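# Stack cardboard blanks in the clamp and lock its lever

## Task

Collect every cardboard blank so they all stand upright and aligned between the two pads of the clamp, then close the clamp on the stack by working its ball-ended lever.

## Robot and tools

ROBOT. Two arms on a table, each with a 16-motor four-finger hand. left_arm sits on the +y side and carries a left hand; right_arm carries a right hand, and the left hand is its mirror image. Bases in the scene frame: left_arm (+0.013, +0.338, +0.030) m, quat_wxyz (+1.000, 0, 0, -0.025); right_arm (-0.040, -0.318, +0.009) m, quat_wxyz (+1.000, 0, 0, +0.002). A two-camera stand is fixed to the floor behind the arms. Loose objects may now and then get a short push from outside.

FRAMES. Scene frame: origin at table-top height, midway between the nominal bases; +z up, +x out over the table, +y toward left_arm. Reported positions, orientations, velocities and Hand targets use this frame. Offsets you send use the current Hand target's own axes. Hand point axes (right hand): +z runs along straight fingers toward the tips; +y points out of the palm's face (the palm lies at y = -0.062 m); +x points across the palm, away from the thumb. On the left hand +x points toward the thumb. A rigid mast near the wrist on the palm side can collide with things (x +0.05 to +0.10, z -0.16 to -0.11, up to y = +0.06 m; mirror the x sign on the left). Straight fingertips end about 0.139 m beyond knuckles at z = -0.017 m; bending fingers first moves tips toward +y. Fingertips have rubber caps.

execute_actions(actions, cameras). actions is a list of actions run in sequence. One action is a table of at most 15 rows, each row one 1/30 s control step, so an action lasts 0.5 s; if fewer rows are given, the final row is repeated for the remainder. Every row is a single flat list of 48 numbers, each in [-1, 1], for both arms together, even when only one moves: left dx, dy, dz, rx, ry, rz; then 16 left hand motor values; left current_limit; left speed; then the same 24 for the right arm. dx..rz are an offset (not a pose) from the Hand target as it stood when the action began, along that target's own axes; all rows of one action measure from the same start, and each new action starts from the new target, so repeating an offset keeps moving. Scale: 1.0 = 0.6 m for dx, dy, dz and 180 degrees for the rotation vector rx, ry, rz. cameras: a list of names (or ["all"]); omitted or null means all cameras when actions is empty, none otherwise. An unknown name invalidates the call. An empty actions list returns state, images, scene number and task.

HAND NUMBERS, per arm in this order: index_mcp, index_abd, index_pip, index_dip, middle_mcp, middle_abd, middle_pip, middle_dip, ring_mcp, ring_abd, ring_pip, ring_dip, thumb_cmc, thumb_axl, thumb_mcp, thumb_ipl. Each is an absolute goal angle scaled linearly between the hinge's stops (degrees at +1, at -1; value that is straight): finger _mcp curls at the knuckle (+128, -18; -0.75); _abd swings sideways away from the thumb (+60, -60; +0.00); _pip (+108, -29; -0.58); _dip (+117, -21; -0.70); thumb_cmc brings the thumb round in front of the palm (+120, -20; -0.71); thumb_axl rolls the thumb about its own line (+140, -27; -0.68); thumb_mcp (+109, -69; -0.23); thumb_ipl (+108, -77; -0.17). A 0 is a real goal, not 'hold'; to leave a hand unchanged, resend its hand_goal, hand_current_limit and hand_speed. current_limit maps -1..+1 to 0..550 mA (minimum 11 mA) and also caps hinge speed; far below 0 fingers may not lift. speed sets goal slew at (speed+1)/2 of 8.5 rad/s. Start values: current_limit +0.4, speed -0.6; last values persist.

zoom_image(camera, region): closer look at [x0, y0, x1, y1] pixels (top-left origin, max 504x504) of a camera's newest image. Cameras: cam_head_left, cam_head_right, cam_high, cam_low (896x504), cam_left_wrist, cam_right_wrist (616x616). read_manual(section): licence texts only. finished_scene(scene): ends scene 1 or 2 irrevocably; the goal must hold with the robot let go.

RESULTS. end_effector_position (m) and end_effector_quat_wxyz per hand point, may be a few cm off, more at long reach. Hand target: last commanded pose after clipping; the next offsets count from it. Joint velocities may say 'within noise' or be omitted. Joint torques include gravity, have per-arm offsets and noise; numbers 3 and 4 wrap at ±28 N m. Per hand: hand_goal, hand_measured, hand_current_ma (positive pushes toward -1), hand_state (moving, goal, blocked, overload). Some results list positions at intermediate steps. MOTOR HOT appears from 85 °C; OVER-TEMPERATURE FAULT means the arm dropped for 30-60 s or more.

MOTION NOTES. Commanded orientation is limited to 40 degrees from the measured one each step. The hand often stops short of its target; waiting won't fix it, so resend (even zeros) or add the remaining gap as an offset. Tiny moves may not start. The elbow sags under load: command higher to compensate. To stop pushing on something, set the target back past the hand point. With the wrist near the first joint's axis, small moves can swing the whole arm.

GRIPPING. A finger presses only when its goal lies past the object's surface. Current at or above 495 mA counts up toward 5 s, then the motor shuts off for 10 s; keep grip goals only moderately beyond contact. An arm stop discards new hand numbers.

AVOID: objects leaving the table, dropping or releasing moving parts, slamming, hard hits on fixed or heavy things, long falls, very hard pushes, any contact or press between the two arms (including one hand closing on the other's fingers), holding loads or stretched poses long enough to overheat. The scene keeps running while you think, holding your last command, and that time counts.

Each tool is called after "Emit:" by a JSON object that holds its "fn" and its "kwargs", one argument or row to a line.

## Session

Emit:
{"fn": "execute_actions", "kwargs": {
  "actions": []
}}

Emit:
{"fn": "zoom_image", "kwargs": {
  "camera": "cam_head_left",
  "region": [310, 200, 600, 363]
}}

Emit:
{"fn": "zoom_image", "kwargs": {
  "camera": "cam_head_right",
  "region": [300, 200, 590, 363]
}}

Emit:
{"fn": "zoom_image", "kwargs": {
  "camera": "cam_high",
  "region": [220, 270, 560, 430]
}}

Scene clock: 0.00 s.
left_arm: end_effector_position=(+0.4244, +0.0952, +0.3661) hand_goal=(-0.754, +0.000, -0.576, -0.696, -0.754, +0.000, -0.576, -0.696, -0.754, +0.000, -0.576, -0.696, -0.714, -0.678, -0.226, -0.168) hand_measured=(-0.754, +0.000, -0.576, -0.696, -0.754, +0.000, -0.576, -0.696, -0.754, +0.000, -0.576, -0.696, -0.714, -0.678, -0.226, -0.168) hand_current_ma=(+0, +0, +0, +0, +0, +0, +0, +0, +0, +0, +0, +0, +0, +0, +0, +0) hand_state=(goal, goal, goal, goal, goal, goal, goal, goal, goal, goal, goal, goal, goal, goal, goal, goal) hand_current_limit=0.40 hand_speed=-0.60 end_effector_quat_wxyz=(-0.351, +0.868, -0.300, +0.181) | right_arm: end_effector_position=(+0.5969, -0.4071, +0.2241) hand_goal=(-0.754, +0.000, -0.576, -0.696, -0.754, +0.000, -0.576, -0.696, -0.754, +0.000, -0.576, -0.696, -0.714, -0.678, -0.226, -0.168) hand_measured=(-0.754, +0.000, -0.576, -0.696, -0.754, +0.000, -0.576, -0.696, -0.754, +0.000, -0.576, -0.696, -0.714, -0.678, -0.226, -0.168) hand_current_ma=(+0, +0, +0, +0, +0, +0, +0, +0, +0, +0, +0, +0, +0, +0, +0, +0) hand_state=(goal, goal, goal, goal, goal, goal, goal, goal, goal, goal, goal, goal, goal, goal, goal, goal) hand_current_limit=0.40 hand_speed=-0.60 end_effector_quat_wxyz=(+0.275, +0.362, +0.850, +0.266)
Joint positions: left_arm=[-0.62 1.449 1.64 -1.617 -0.802 1.627] | right_arm=[-0.346 1.627 1.168 -0.462 -0.478 -0.944]
Joint velocities: within noise
Joint torques (N m): no reading
Heat: left arm: hottest elbow 28 °C; right arm: hottest shoulder 24 °C.
Hand target: left_arm +0.4281, +0.0921, +0.3752; -0.348, +0.869, -0.295, +0.191 | right_arm +0.6048, -0.4099, +0.2411; +0.291, +0.355, +0.847, +0.267

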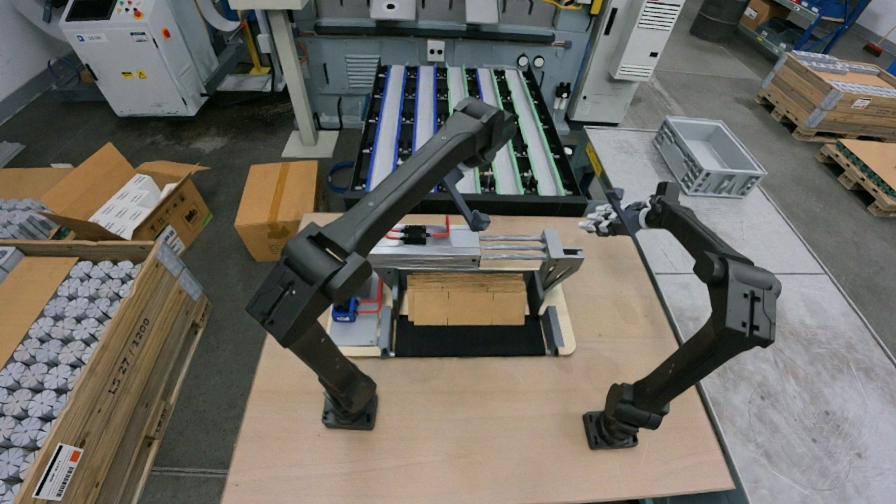

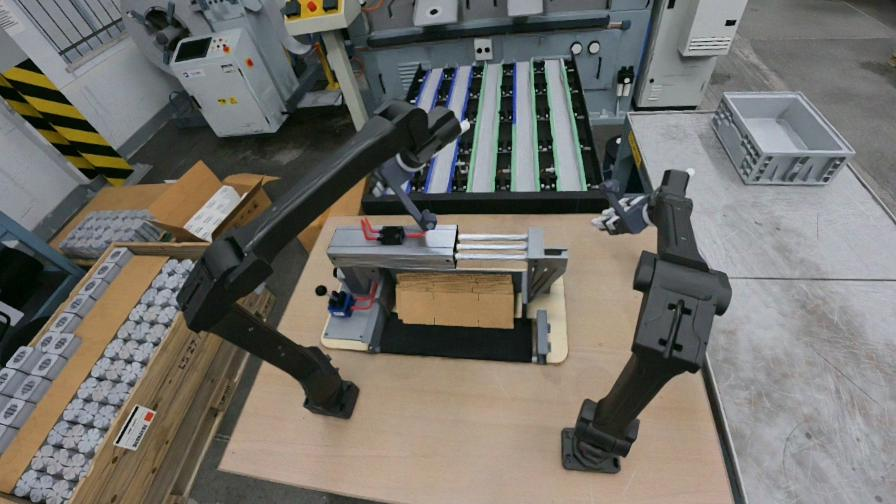

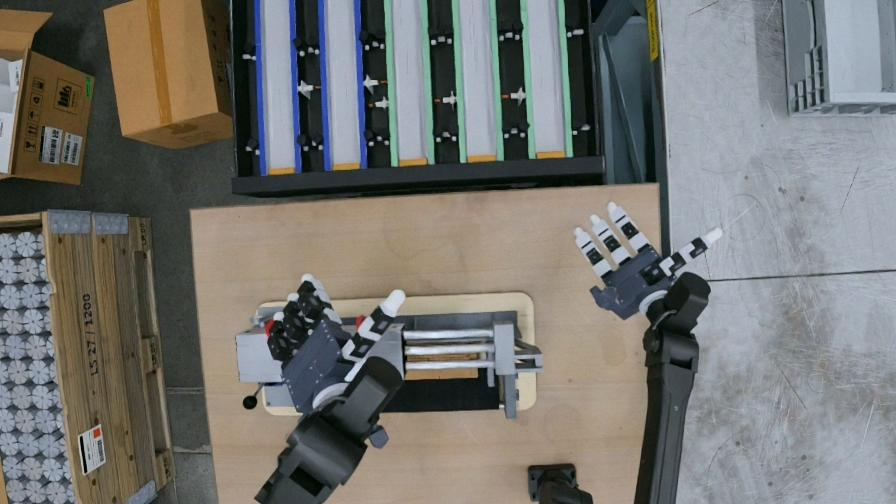

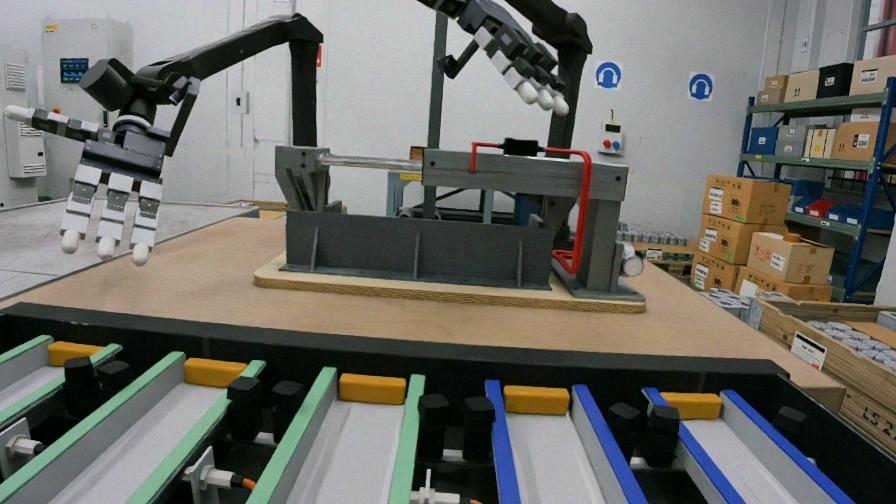

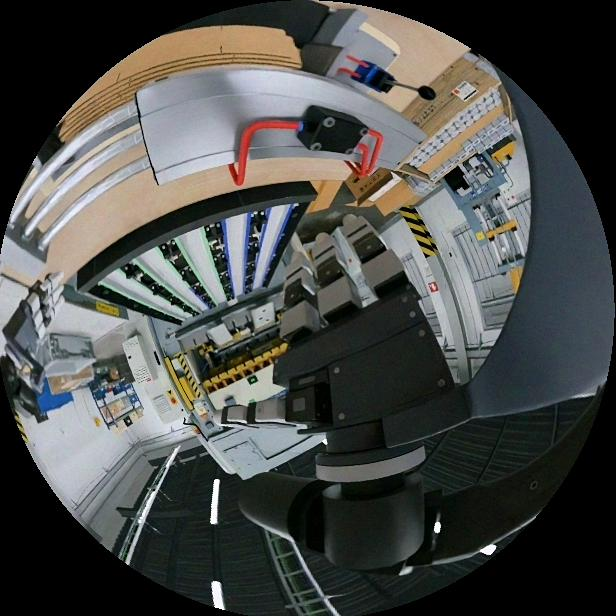

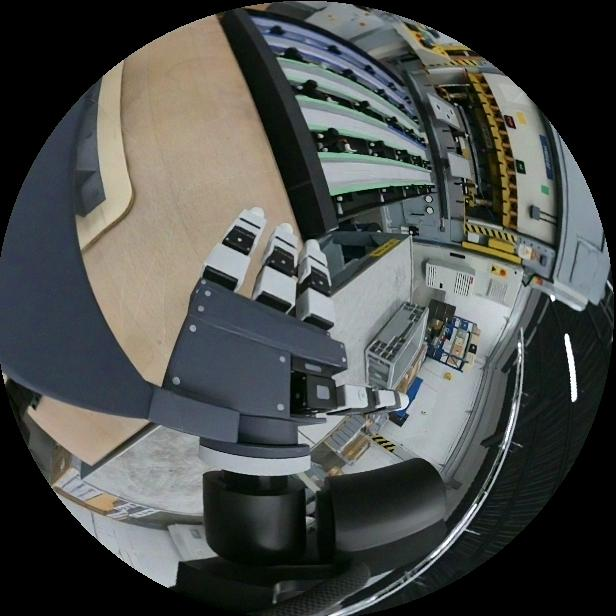

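Scaled by 1.738 from the camera's 896x504 image, which has a finer 1280x720 frame.

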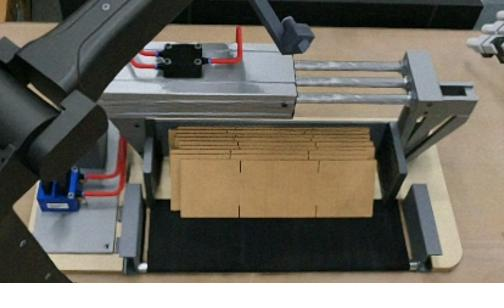

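Scaled by 1.738 from the camera's 896x504 image, which has a finer 1280x720 frame.

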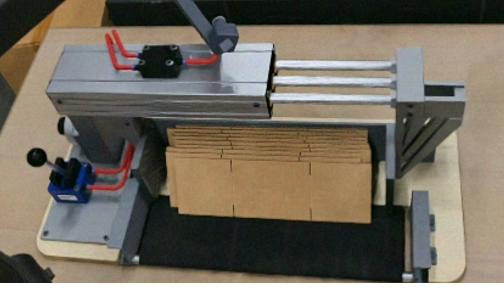

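Scaled by 1.482 from the camera's 896x504 image, which has a finer 1280x720 frame.

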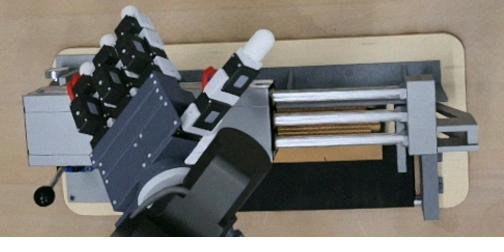

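Emit:
{"fn": "execute_actions", "kwargs": {
  "actions": []
}}

Scene clock: 90.20 s.
left_arm: end_effector_position=(+0.4244, +0.0952, +0.3661) hand_goal=(-0.754, +0.000, -0.576, -0.696, -0.754, +0.000, -0.576, -0.696, -0.754, +0.000, -0.576, -0.696, -0.714, -0.678, -0.226, -0.168) hand_measured=(-0.748, +0.000, -0.576, -0.696, -0.748, +0.000, -0.576, -0.696, -0.750, +0.000, -0.576, -0.696, -0.710, -0.678, -0.226, -0.168) hand_current_ma=(+1, +0, +0, +0, +1, +0, +0, +0, +1, +0, +0, +0, +0, +0, +0, +0) hand_state=(goal, goal, goal, goal, goal, goal, goal, goal, goal, goal, goal, goal, goal, goal, goal, goal) hand_current_limit=0.40 hand_speed=-0.60 end_effector_quat_wxyz=(-0.351, +0.868, -0.300, +0.181) | right_arm: end_effector_position=(+0.5969, -0.4071, +0.2241) hand_goal=(-0.754, +0.000, -0.576, -0.696, -0.754, +0.000, -0.576, -0.696, -0.754, +0.000, -0.576, -0.696, -0.714, -0.678, -0.226, -0.168) hand_measured=(-0.758, +0.000, -0.576, -0.696, -0.756, +0.000, -0.576, -0.696, -0.758, +0.000, -0.576, -0.696, -0.718, -0.678, -0.226, -0.168) hand_current_ma=(-5, +0, -1, +0, -5, +0, -1, +0, -6, +0, -1, +0, -8, +1, +2, +0) hand_state=(goal, goal, goal, goal, goal, goal, goal, goal, goal, goal, goal, goal, goal, goal, goal, goal) hand_current_limit=0.40 hand_speed=-0.60 end_effector_quat_wxyz=(+0.275, +0.362, +0.850, +0.266)
Joint positions: left_arm=[-0.62 1.449 1.64 -1.617 -0.802 1.627] | right_arm=[-0.346 1.627 1.168 -0.462 -0.478 -0.944]
Joint velocities: within noise
Joint torques (N m): left_arm=[-0.09 -12.28 12.27 0.43 -0.59 -0.16] | right_arm=[0.91 -12.75 11.1 2.35 -0.51 0]
Heat: left arm: hottest elbow 34 °C; right arm: hottest elbow 31 °C.
Hand target: left_arm +0.4281, +0.0921, +0.3752; -0.348, +0.869, -0.295, +0.191 | right_arm +0.6048, -0.4099, +0.2411; +0.291, +0.355, +0.847, +0.267

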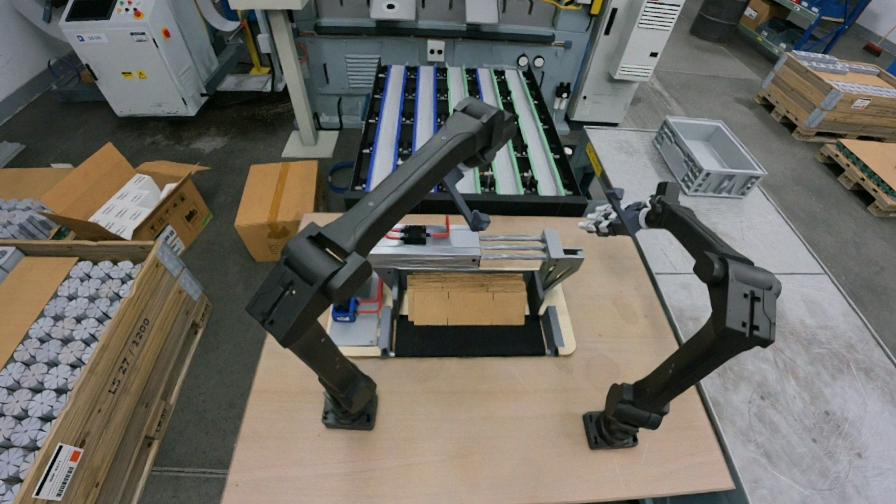

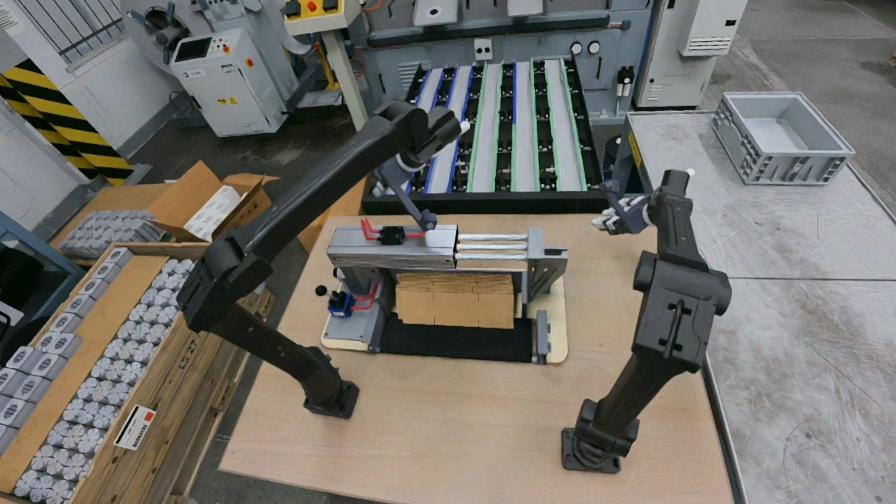

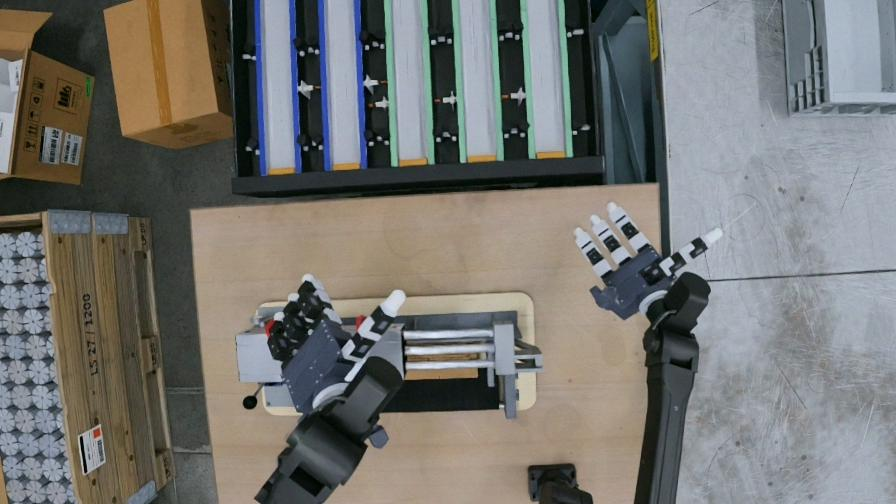

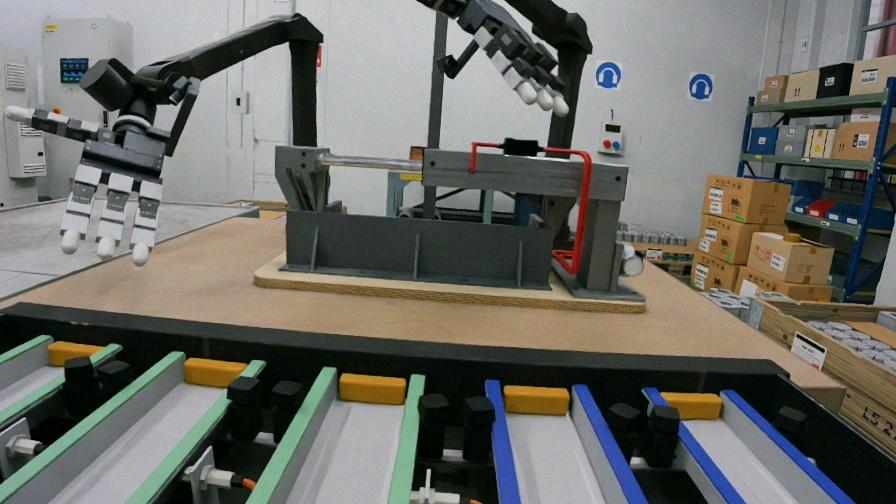

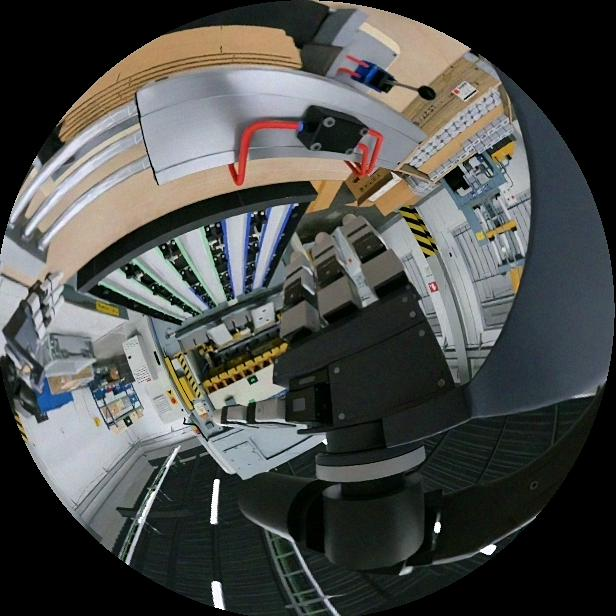

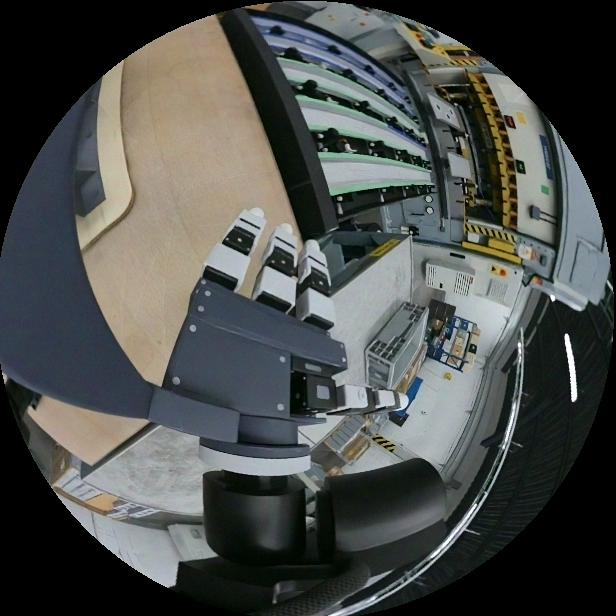

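Emit:
{"fn": "execute_actions", "kwargs": {
  "actions": [
    [[-0.048,-0.052,-0.1246,0,0,0,-0.754,0,-0.576,-0.696,-0.754,0,-0.576,-0.696,-0.754,0,-0.576,-0.696,-0.714,-0.678,-0.226,-0.168,0.4,-0.6,-0.0166,0.0765,-0.137,0,0,0,-0.754,0,-0.576,-0.696,-0.754,0,-0.576,-0.696,-0.754,0,-0.576,-0.696,-0.714,-0.678,-0.226,-0.168,0.4,-0.6]],
    [[-0.1705,-0.0518,0.0229,0,0,0,-0.754,0,-0.576,-0.696,-0.754,0,-0.576,-0.696,-0.754,0,-0.576,-0.696,-0.714,-0.678,-0.226,-0.168,0.4,-0.6,-0.0166,0.0765,-0.137,0,0,0,-0.754,0,-0.576,-0.696,-0.754,0,-0.576,-0.696,-0.754,0,-0.576,-0.696,-0.714,-0.678,-0.226,-0.168,0.4,-0.6]],
    [[-0.1705,-0.0518,0.0229,0,0,0,-0.754,0,-0.576,-0.696,-0.754,0,-0.576,-0.696,-0.754,0,-0.576,-0.696,-0.714,-0.678,-0.226,-0.168,0.4,-0.6,0.1304,-0.0172,-0.0886,0,0,0,-0.754,0,-0.576,-0.696,-0.754,0,-0.576,-0.696,-0.754,0,-0.576,-0.696,-0.714,-0.678,-0.226,-0.168,0.4,-0.6]],
    [[-0.1705,-0.0518,0.0229,0,0,0,-0.754,0,-0.576,-0.696,-0.754,0,-0.576,-0.696,-0.754,0,-0.576,-0.696,-0.714,-0.678,-0.226,-0.168,0.4,-0.6,0.1304,-0.0172,-0.0886,0,0,0,-0.754,0,-0.576,-0.696,-0.754,0,-0.576,-0.696,-0.754,0,-0.576,-0.696,-0.714,-0.678,-0.226,-0.168,0.4,-0.6]],
    [[-0.1705,-0.0518,0.0229,0,0,0,-0.754,0,-0.576,-0.696,-0.754,0,-0.576,-0.696,-0.754,0,-0.576,-0.696,-0.714,-0.678,-0.226,-0.168,0.4,-0.6,0.1304,-0.0172,-0.0886,0,0,0,-0.754,0,-0.576,-0.696,-0.754,0,-0.576,-0.696,-0.754,0,-0.576,-0.696,-0.714,-0.678,-0.226,-0.168,0.4,-0.6]],
    [[0,0,0,-0.0222,-0.0765,-0.165,-0.754,0,-0.576,-0.696,-0.754,0,-0.576,-0.696,-0.754,0,-0.576,-0.696,-0.714,-0.678,-0.226,-0.168,0.4,-0.6,0.1304,-0.0172,-0.0886,-0.0401,-0.0562,0.0986,-0.754,0,-0.576,-0.696,-0.754,0,-0.576,-0.696,-0.754,0,-0.576,-0.696,-0.714,-0.678,-0.226,-0.168,0.4,-0.6]],
    [[0,0,0,-0.0222,-0.0765,-0.165,-0.754,0,-0.576,-0.696,-0.754,0,-0.576,-0.696,-0.754,0,-0.576,-0.696,-0.714,-0.678,-0.226,-0.168,0.4,-0.6,0,0,0,-0.0401,-0.0562,0.0986,-0.754,0,-0.576,-0.696,-0.754,0,-0.576,-0.696,-0.754,0,-0.576,-0.696,-0.714,-0.678,-0.226,-0.168,0.4,-0.6]]
  ],
  "cameras": ["cam_head_left", "cam_high", "cam_low"]
}}

Scene clock: 153.73 s.
left_arm: end_effector_position=(+0.1504, +0.4549, +0.4334) hand_goal=(-0.754, +0.000, -0.576, -0.696, -0.754, +0.000, -0.576, -0.696, -0.754, +0.000, -0.576, -0.696, -0.714, -0.678, -0.226, -0.168) hand_measured=(-0.744, +0.000, -0.576, -0.696, -0.746, +0.000, -0.576, -0.696, -0.748, +0.000, -0.576, -0.696, -0.706, -0.678, -0.224, -0.168) hand_current_ma=(+2, +0, +0, +0, +1, +0, +0, +0, +1, +0, +0, +0, +1, +0, +0, +0) hand_state=(goal, goal, goal, goal, goal, goal, goal, goal, goal, goal, goal, goal, goal, goal, goal, goal) hand_current_limit=0.40 hand_speed=-0.60 end_effector_quat_wxyz=(-0.239, +0.927, +0.260, +0.126) | right_arm: end_effector_position=(+0.1960, -0.2550, +0.4437) hand_goal=(-0.754, +0.000, -0.576, -0.696, -0.754, +0.000, -0.576, -0.696, -0.754, +0.000, -0.576, -0.696, -0.714, -0.678, -0.226, -0.168) hand_measured=(-0.760, +0.000, -0.576, -0.696, -0.760, +0.000, -0.576, -0.696, -0.762, +0.000, -0.576, -0.696, -0.722, -0.678, -0.224, -0.168) hand_current_ma=(-14, +0, -1, +0, -12, +0, -1, +0, -16, +0, -1, +0, -16, +1, +4, +0) hand_state=(goal, goal, goal, goal, goal, goal, goal, goal, goal, goal, goal, goal, goal, goal, goal, goal) hand_current_limit=0.40 hand_speed=-0.60 end_effector_quat_wxyz=(+0.347, +0.522, +0.656, +0.421)
Joint positions: left_arm=[1.058 0.633 1.279 -1.698 -0.179 2.08] | right_arm=[0.798 0.199 0.719 -1.011 0.538 0.249]
Joint torques (N m): left_arm=[1.26 0.67 12.18 0.87 0.15 -0.04] | right_arm=[2.14 5.89 9.4 3.14 0.45 0]
Heat: left arm: hottest elbow 35 °C; right arm: hottest elbow 32 °C.
Hand target: left_arm +0.1470, +0.4561, +0.4450; -0.208, +0.940, +0.245, +0.113 | right_arm +0.2006, -0.2500, +0.4449; +0.380, +0.597, +0.597, +0.379
Off the commanded pose: left_arm 0.012 m, 4 deg | right_arm 0.007 m, 12 deg.
joint sent to its limit (left arm) — joint 4 (wrist pitch), lower limit; joint 6 (wrist roll), upper limit. The joint targets are off in orientation, not in position.
Step readings (end_effector_position of left_arm | right_arm):
0: (+0.4244, +0.0952, +0.3661) | (+0.5969, -0.4071, +0.2241)
1: (+0.4244, +0.0952, +0.3661) | (+0.5968, -0.4071, +0.2239)
2: (+0.4227, +0.0959, +0.3670) | (+0.5954, -0.4066, +0.2239)
4: (+0.4148, +0.0983, +0.3701) | (+0.5875, -0.4037, +0.2252)
8: (+0.3926, +0.1004, +0.3936) | (+0.5714, -0.3976, +0.2525)
15: (+0.3775, +0.1015, +0.4391) | (+0.5672, -0.3980, +0.3123)
16: (+0.3772, +0.1019, +0.4403) | (+0.5677, -0.3986, +0.3152)
17: (+0.3751, +0.1038, +0.4405) | (+0.5668, -0.3989, +0.3164)
19: (+0.3651, +0.1136, +0.4333) | (+0.5609, -0.3987, +0.3187)
23: (+0.3406, +0.1495, +0.4282) | (+0.5475, -0.3995, +0.3423)
30: (+0.3197, +0.1791, +0.4548) | (+0.5403, -0.4015, +0.3978)
31: (+0.3184, +0.1803, +0.4554) | (+0.5399, -0.4014, +0.4002)
32: (+0.3159, +0.1836, +0.4534) | (+0.5381, -0.4007, +0.4016)
34: (+0.3072, +0.1980, +0.4430) | (+0.5255, -0.3961, +0.3980)
38: (+0.2857, +0.2409, +0.4342) | (+0.4871, -0.3813, +0.3994)
45: (+0.2626, +0.2690, +0.4508) | (+0.4601, -0.3708, +0.4328)
46: (+0.2615, +0.2704, +0.4510) | (+0.4590, -0.3703, +0.4333)
47: (+0.2588, +0.2743, +0.4505) | (+0.4565, -0.3695, +0.4316)
49: (+0.2525, +0.2901, +0.4431) | (+0.4417, -0.3642, +0.4202)
53: (+0.2284, +0.3320, +0.4385) | (+0.4014, -0.3458, +0.4091)
60: (+0.2039, +0.3586, +0.4514) | (+0.3725, -0.3328, +0.4360)
61: (+0.2037, +0.3603, +0.4513) | (+0.3715, -0.3325, +0.4362)
62: (+0.2020, +0.3671, +0.4506) | (+0.3693, -0.3314, +0.4342)
64: (+0.1945, +0.3877, +0.4453) | (+0.3561, -0.3254, +0.4252)
68: (+0.1643, +0.4261, +0.4429) | (+0.3160, -0.3039, +0.4216)
75: (+0.1440, +0.4512, +0.4526) | (+0.2852, -0.2913, +0.4411)
76: (+0.1445, +0.4512, +0.4504) | (+0.2849, -0.2916, +0.4403)
77: (+0.1469, +0.4457, +0.4451) | (+0.2835, -0.2909, +0.4391)
79: (+0.1505, +0.4402, +0.4370) | (+0.2722, -0.2838, +0.4281)
83: (+0.1466, +0.4501, +0.4275) | (+0.2277, -0.2611, +0.4230)
90: (+0.1521, +0.4534, +0.4292) | (+0.1920, -0.2530, +0.4470)
91: (+0.1529, +0.4526, +0.4290) | (+0.1930, -0.2523, +0.4463)
92: (+0.1563, +0.4471, +0.4285) | (+0.1946, -0.2503, +0.4457)
94: (+0.1595, +0.4424, +0.4288) | (+0.1991, -0.2471, +0.4414)
98: (+0.1528, +0.4512, +0.4302) | (+0.2037, -0.2496, +0.4286)
105: (+0.1505, +0.4555, +0.4333) | (+0.2003, -0.2536, +0.4388)
Images, in order (width x height): cam_head_left 896x504, cam_high 896x504, cam_low 896x504.

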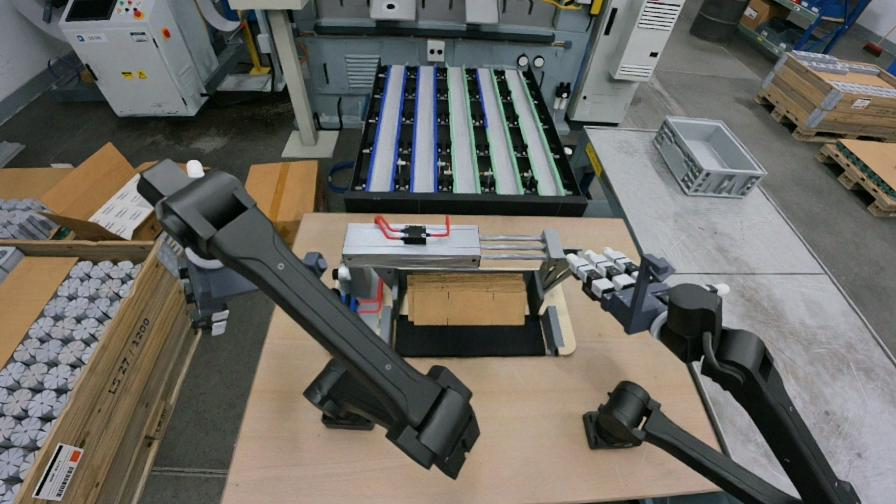

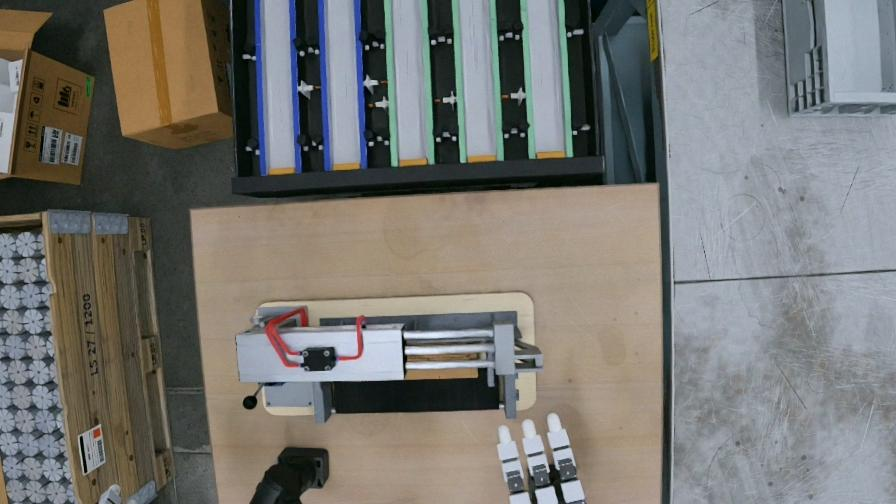

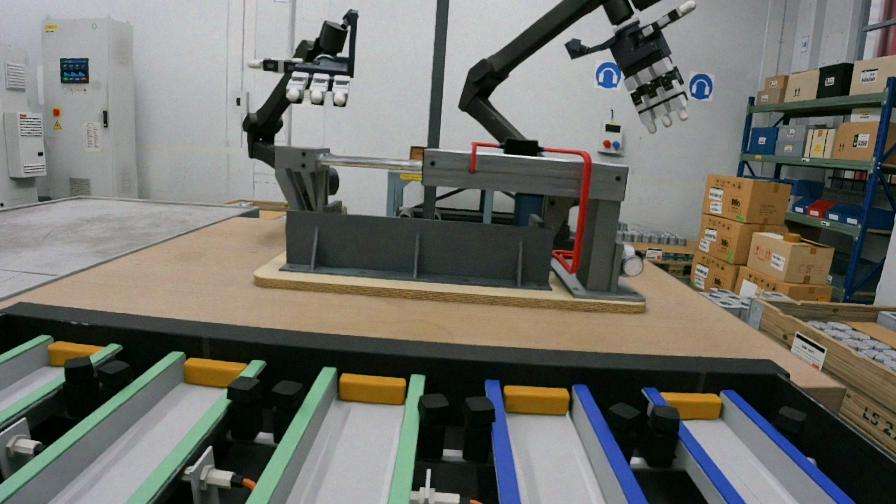

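Emit:
{"fn": "execute_actions", "kwargs": {
  "actions": [
    [[-0.0524,0.056,0.1479,-0.0222,-0.0765,-0.165,-0.754,0,-0.576,-0.696,-0.754,0,-0.576,-0.696,-0.754,0,-0.576,-0.696,-0.714,-0.678,-0.226,-0.168,0.4,-0.6,0.1444,-0.0164,-0.0352,0,0,0,-0.754,0,-0.576,-0.696,-0.754,0,-0.576,-0.696,-0.754,0,-0.576,-0.696,-0.714,-0.678,-0.226,-0.168,0.4,-0.6]],
    [[0,0,0,-0.0222,-0.0765,-0.165,-0.754,0,-0.576,-0.696,-0.754,0,-0.576,-0.696,-0.754,0,-0.576,-0.696,-0.714,-0.678,-0.226,-0.168,0.4,-0.6,0.1444,-0.0164,-0.0352,0,0,0,-0.754,0,-0.576,-0.696,-0.754,0,-0.576,-0.696,-0.754,0,-0.576,-0.696,-0.714,-0.678,-0.226,-0.168,0.4,-0.6]],
    [[0,0,0.15,0,0,0,-0.754,0,-0.576,-0.696,-0.754,0,-0.576,-0.696,-0.754,0,-0.576,-0.696,-0.714,-0.678,-0.226,-0.168,0.4,-0.6,0.1444,-0.0164,-0.0352,0,0,0,-0.754,0,-0.576,-0.696,-0.754,0,-0.576,-0.696,-0.754,0,-0.576,-0.696,-0.714,-0.678,-0.226,-0.168,0.4,-0.6]],
    [[0,0,0,0,0,0,-0.754,0,-0.576,-0.696,-0.754,0,-0.576,-0.696,-0.754,0,-0.576,-0.696,-0.714,-0.678,-0.226,-0.168,0.4,-0.6,0,-0.1321,0.0617,0,0,0,-0.754,0,-0.576,-0.696,-0.754,0,-0.576,-0.696,-0.754,0,-0.576,-0.696,-0.714,-0.678,-0.226,-0.168,0.4,-0.6]],
    [[0,0,0,0,0,0,-0.754,0,-0.576,-0.696,-0.754,0,-0.576,-0.696,-0.754,0,-0.576,-0.696,-0.714,-0.678,-0.226,-0.168,0.4,-0.6,0,-0.1321,0.0617,0,0,0,-0.754,0,-0.576,-0.696,-0.754,0,-0.576,-0.696,-0.754,0,-0.576,-0.696,-0.714,-0.678,-0.226,-0.168,0.4,-0.6]]
  ],
  "cameras": ["all"]
}}

Scene clock: 191.80 s.
left_arm: end_effector_position=(+0.1444, +0.4528, +0.2848) hand_goal=(-0.754, +0.000, -0.576, -0.696, -0.754, +0.000, -0.576, -0.696, -0.754, +0.000, -0.576, -0.696, -0.714, -0.678, -0.226, -0.168) hand_measured=(-0.752, +0.000, -0.576, -0.696, -0.752, +0.000, -0.576, -0.696, -0.752, +0.000, -0.576, -0.696, -0.714, -0.678, -0.222, -0.168) hand_current_ma=(+0, +0, +0, +0, +0, +0, +0, +0, +0, +0, +0, +0, +0, +0, +1, +0) hand_state=(goal, goal, goal, goal, goal, goal, goal, goal, goal, goal, goal, goal, goal, goal, goal, goal) hand_current_limit=0.40 hand_speed=-0.60 end_effector_quat_wxyz=(-0.044, +0.744, +0.656, +0.121) | right_arm: end_effector_position=(+0.1867, -0.1361, +0.2563) hand_goal=(-0.754, +0.000, -0.576, -0.696, -0.754, +0.000, -0.576, -0.696, -0.754, +0.000, -0.576, -0.696, -0.714, -0.678, -0.226, -0.168) hand_measured=(-0.764, +0.000, -0.576, -0.696, -0.762, +0.000, -0.576, -0.696, -0.766, +0.000, -0.576, -0.696, -0.724, -0.678, -0.224, -0.168) hand_current_ma=(-21, +1, -1, +0, -19, +1, -1, +0, -27, +1, -1, +0, -20, +1, +4, +0) hand_state=(goal, goal, goal, goal, goal, goal, goal, goal, goal, goal, goal, goal, goal, goal, goal, goal) hand_current_limit=0.40 hand_speed=-0.60 end_effector_quat_wxyz=(+0.438, +0.472, +0.644, +0.413)
Joint positions: left_arm=[1.283 0.388 0.774 -1.702 0.041 1.354] | right_arm=[1.351 0.66 0.236 -0.286 1.134 0.48]
Joint torques (N m): left_arm=[-0.15 1.85 10.15 0.7 0.26 -0.11] | right_arm=[-0.97 0.62 9.2 2.5 0.59 -0.18]
Heat: left arm: hottest elbow 37 °C; right arm: hottest elbow 31 °C.
Hand target: left_arm +0.1443, +0.4529, +0.2850; -0.044, +0.744, +0.656, +0.121 | right_arm +0.1905, -0.1374, +0.2589; +0.438, +0.466, +0.637, +0.430
Off the commanded pose: left_arm 0.000 m, 0 deg | right_arm 0.005 m, 2 deg.
led back after a hold (right arm): the arm was led back toward your command in small steps, so it may still be short of it.
Step readings (end_effector_position of left_arm | right_arm):
0: (+0.1504, +0.4549, +0.4334) | (+0.1960, -0.2551, +0.4437)
1: (+0.1508, +0.4547, +0.4333) | (+0.1959, -0.2550, +0.4439)
2: (+0.1527, +0.4544, +0.4299) | (+0.1956, -0.2557, +0.4454)
4: (+0.1531, +0.4534, +0.4112) | (+0.1913, -0.2413, +0.4481)
8: (+0.1455, +0.4503, +0.3522) | (+0.1755, -0.1949, +0.4511)
15: (+0.1476, +0.4545, +0.3393) | (+0.1685, -0.1584, +0.4451)
16: (+0.1481, +0.4545, +0.3399) | (+0.1700, -0.1553, +0.4406)
17: (+0.1514, +0.4531, +0.3423) | (+0.1700, -0.1512, +0.4382)
19: (+0.1542, +0.4518, +0.3433) | (+0.1660, -0.1331, +0.4322) HELD (not all sent) right_arm
23: (+0.1467, +0.4509, +0.3391) | (+0.1627, -0.1113, +0.4161) HELD (not all sent) right_arm
30: (+0.1454, +0.4554, +0.3439) | (+0.1667, -0.1433, +0.4337) HELD (not all sent) right_arm
31: (+0.1456, +0.4558, +0.3425) | (+0.1668, -0.1446, +0.4344)
32: (+0.1454, +0.4563, +0.3371) | (+0.1667, -0.1448, +0.4348)
34: (+0.1446, +0.4557, +0.3161) | (+0.1660, -0.1431, +0.4353)
35: (+0.1443, +0.4543, +0.3008) | (+0.1647, -0.1403, +0.4352) HELD (not all sent) left_arm
38: (+0.1439, +0.4521, +0.2807) | (+0.1544, -0.1176, +0.4291) HELD (not all sent) left_arm
39: (+0.1441, +0.4524, +0.2819) | (+0.1499, -0.1074, +0.4250) HELD (not all sent) left_arm right_arm
45: (+0.1445, +0.4532, +0.2875) | (+0.1483, -0.0977, +0.4148) HELD (not all sent) left_arm right_arm
46: (+0.1445, +0.4532, +0.2875) | (+0.1496, -0.1025, +0.4174) HELD (not all sent) left_arm right_arm
47: (+0.1445, +0.4532, +0.2875) | (+0.1506, -0.1066, +0.4198) HELD (not all sent) left_arm right_arm
49: (+0.1445, +0.4531, +0.2870) | (+0.1517, -0.1127, +0.4233) HELD (not all sent) left_arm right_arm
53: (+0.1444, +0.4528, +0.2853) | (+0.1533, -0.1169, +0.4207)
60: (+0.1444, +0.4528, +0.2848) | (+0.1642, -0.1238, +0.3509)
61: (+0.1444, +0.4528, +0.2848) | (+0.1657, -0.1252, +0.3418)
62: (+0.1444, +0.4528, +0.2848) | (+0.1674, -0.1267, +0.3336)
64: (+0.1444, +0.4528, +0.2848) | (+0.1716, -0.1319, +0.3112)
68: (+0.1444, +0.4528, +0.2848) | (+0.1784, -0.1438, +0.2680)
75: (+0.1444, +0.4528, +0.2848) | (+0.1856, -0.1433, +0.2559)
HELD (not all sent) left_arm: steps 35 to 50.
HELD (not all sent) right_arm: steps 19 to 30 and 39 to 49.
pose unreachable (left arm): on one or more control steps of this call, first in action 2 (counted from 0), this arm could not follow its commanded pose, so it was not sent that pose on those steps. It may still have moved: this result reports where it is.
cause: moving toward the commanded pose would bring two parts of the arm too close to each other (joints 2 (shoulder) to 6 (wrist roll) lie between them).
pose unreachable (right arm): on one or more control steps of this call, first in action 1 (counted from 0), this arm could not follow its commanded pose, so it was not sent that pose on those steps. It may still have moved: this result reports where it is.
cause: moving toward the commanded pose would bring a part of the arm too close to another arm (a part of this arm just beyond joint 4 (wrist pitch) and a part of the left arm just beyond its joint 2 (shoulder), along the way the arms are being sent, or toward where that arm still pushes).

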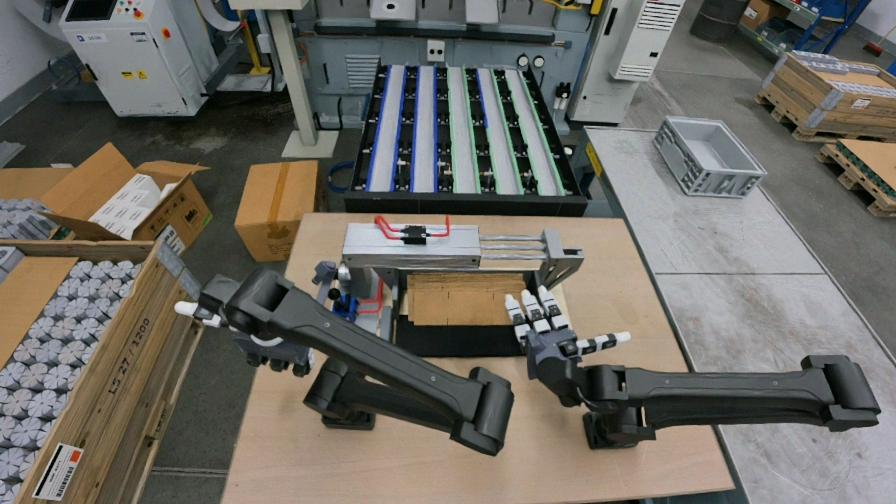

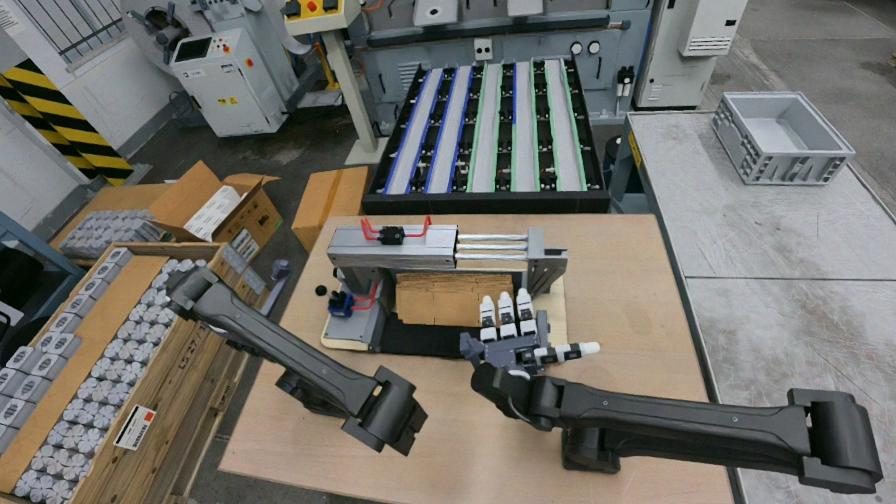

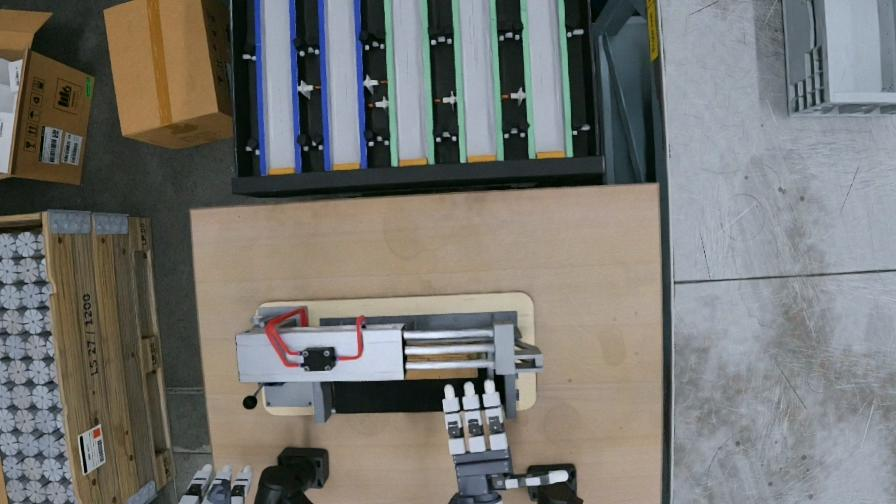

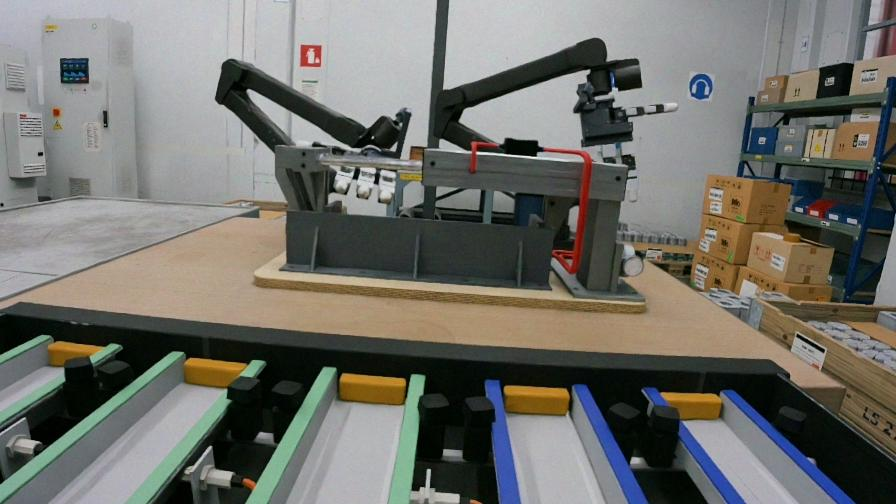

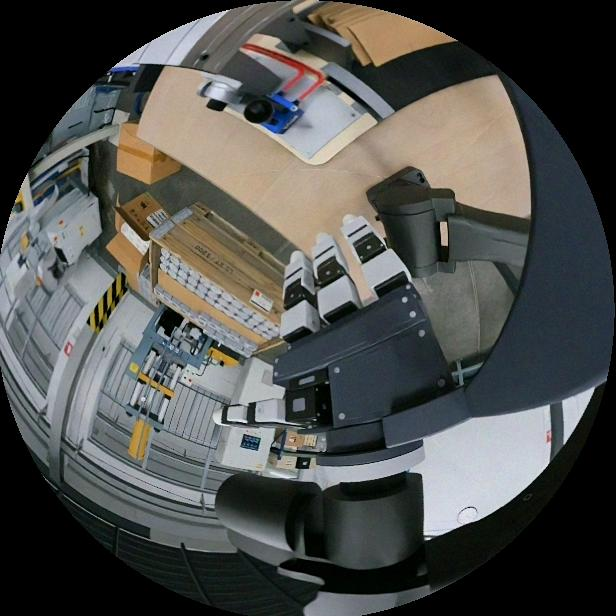

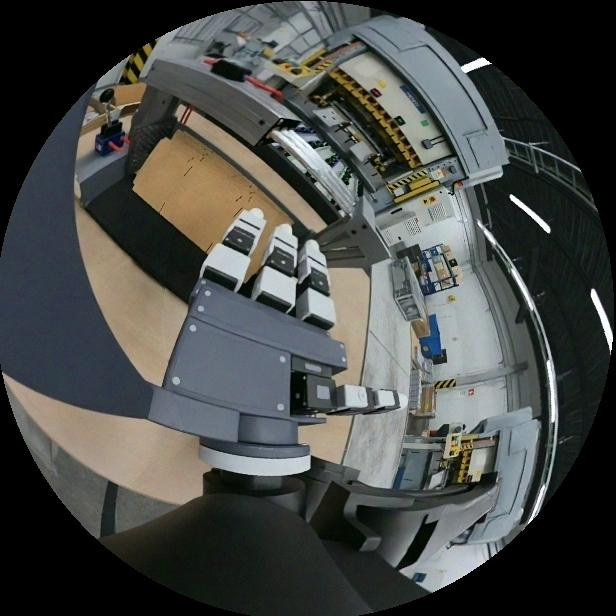

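Emit:
{"fn": "execute_actions", "kwargs": {
  "actions": [
    [[0.002,0.120,0.064,0.0344,-0.0738,-0.0393,-0.754,0,-0.576,-0.696,-0.754,0,-0.576,-0.696,-0.754,0,-0.576,-0.696,-0.714,-0.678,-0.226,-0.168,0.4,-0.6,0,0,0,0,0,0,-0.754,0,-0.576,-0.696,-0.754,0,-0.576,-0.696,-0.754,0,-0.576,-0.696,-0.714,-0.678,-0.226,-0.168,0.4,-0.6]],
    [[0,0,0,0,0,0,-0.754,0,-0.576,-0.696,-0.754,0,-0.576,-0.696,-0.754,0,-0.576,-0.696,-0.714,-0.678,-0.226,-0.168,0.4,-0.6,0.0047,0.0457,-0.0963,0.0632,-0.0384,0.0672,-0.754,0,-0.576,-0.696,-0.754,0,-0.576,-0.696,-0.754,0,-0.576,-0.696,-0.714,-0.678,-0.226,-0.168,0.4,-0.6]]
  ]
}}

Scene clock: 237.20 s.
left_arm: end_effector_position=(+0.2127, +0.4497, +0.2363) hand_goal=(-0.754, +0.000, -0.576, -0.696, -0.754, +0.000, -0.576, -0.696, -0.754, +0.000, -0.576, -0.696, -0.714, -0.678, -0.226, -0.168) hand_measured=(-0.754, +0.000, -0.576, -0.696, -0.754, +0.000, -0.576, -0.696, -0.754, +0.000, -0.576, -0.696, -0.716, -0.678, -0.222, -0.168) hand_current_ma=(+0, +0, +0, +0, +0, +0, +0, +0, +0, +0, +0, +0, +0, +0, +1, +0) hand_state=(goal, goal, goal, goal, goal, goal, goal, goal, goal, goal, goal, goal, goal, goal, goal, goal) hand_current_limit=0.40 hand_speed=-0.60 end_effector_quat_wxyz=(+0.000, +0.707, +0.707, -0.012) | right_arm: end_effector_position=(+0.1450, -0.1489, +0.2780) hand_goal=(-0.754, +0.000, -0.576, -0.696, -0.754, +0.000, -0.576, -0.696, -0.754, +0.000, -0.576, -0.696, -0.714, -0.678, -0.226, -0.168) hand_measured=(-0.764, +0.000, -0.576, -0.696, -0.762, +0.000, -0.576, -0.696, -0.766, +0.000, -0.576, -0.696, -0.724, -0.678, -0.224, -0.168) hand_current_ma=(-21, +1, -1, +0, -19, +1, -1, +0, -27, +1, -1, +0, -20, +1, +4, +0) hand_state=(goal, goal, goal, goal, goal, goal, goal, goal, goal, goal, goal, goal, goal, goal, goal, goal) hand_current_limit=0.40 hand_speed=-0.60 end_effector_quat_wxyz=(+0.418, +0.497, +0.598, +0.470)
Joint positions: left_arm=[0.716 0.681 0.768 -1.683 0.002 0.665] | right_arm=[1.591 0.658 0.309 -0.689 1.326 0.992]
Joint torques (N m): left_arm=[-1.55 -0.44 14.02 -0.28 0.1 -0.22] | right_arm=[2.02 2.08 12.85 0.58 1.04 -0.01]
Heat: left arm: hottest elbow 35 °C; right arm: hottest elbow 32 °C.
Hand target: left_arm +0.2202, +0.4528, +0.2548; -0.001, +0.708, +0.707, +0.001 | right_arm +0.1406, -0.1374, +0.2989; +0.379, +0.597, +0.596, +0.380
Off the commanded pose: left_arm 0.020 m, 2 deg | right_arm 0.024 m, 16 deg.
Step readings (end_effector_position of left_arm | right_arm):
0: (+0.1444, +0.4528, +0.2848) | (+0.1867, -0.1361, +0.2563)
1: (+0.1448, +0.4527, +0.2847) | (+0.1867, -0.1359, +0.2564)
2: (+0.1480, +0.4522, +0.2848) | (+0.1869, -0.1356, +0.2562)
4: (+0.1632, +0.4468, +0.2824) | (+0.1873, -0.1353, +0.2555)
8: (+0.1918, +0.4357, +0.2599) | (+0.1881, -0.1363, +0.2536)
15: (+0.2095, +0.4377, +0.2365) | (+0.1883, -0.1352, +0.2538)
16: (+0.2099, +0.4384, +0.2354) | (+0.1883, -0.1356, +0.2541)
17: (+0.2103, +0.4392, +0.2350) | (+0.1867, -0.1391, +0.2557)
19: (+0.2110, +0.4411, +0.2348) | (+0.1792, -0.1451, +0.2592)
23: (+0.2127, +0.4449, +0.2366) | (+0.1595, -0.1406, +0.2657)
30: (+0.2131, +0.4483, +0.2364) | (+0.1466, -0.1401, +0.2799)


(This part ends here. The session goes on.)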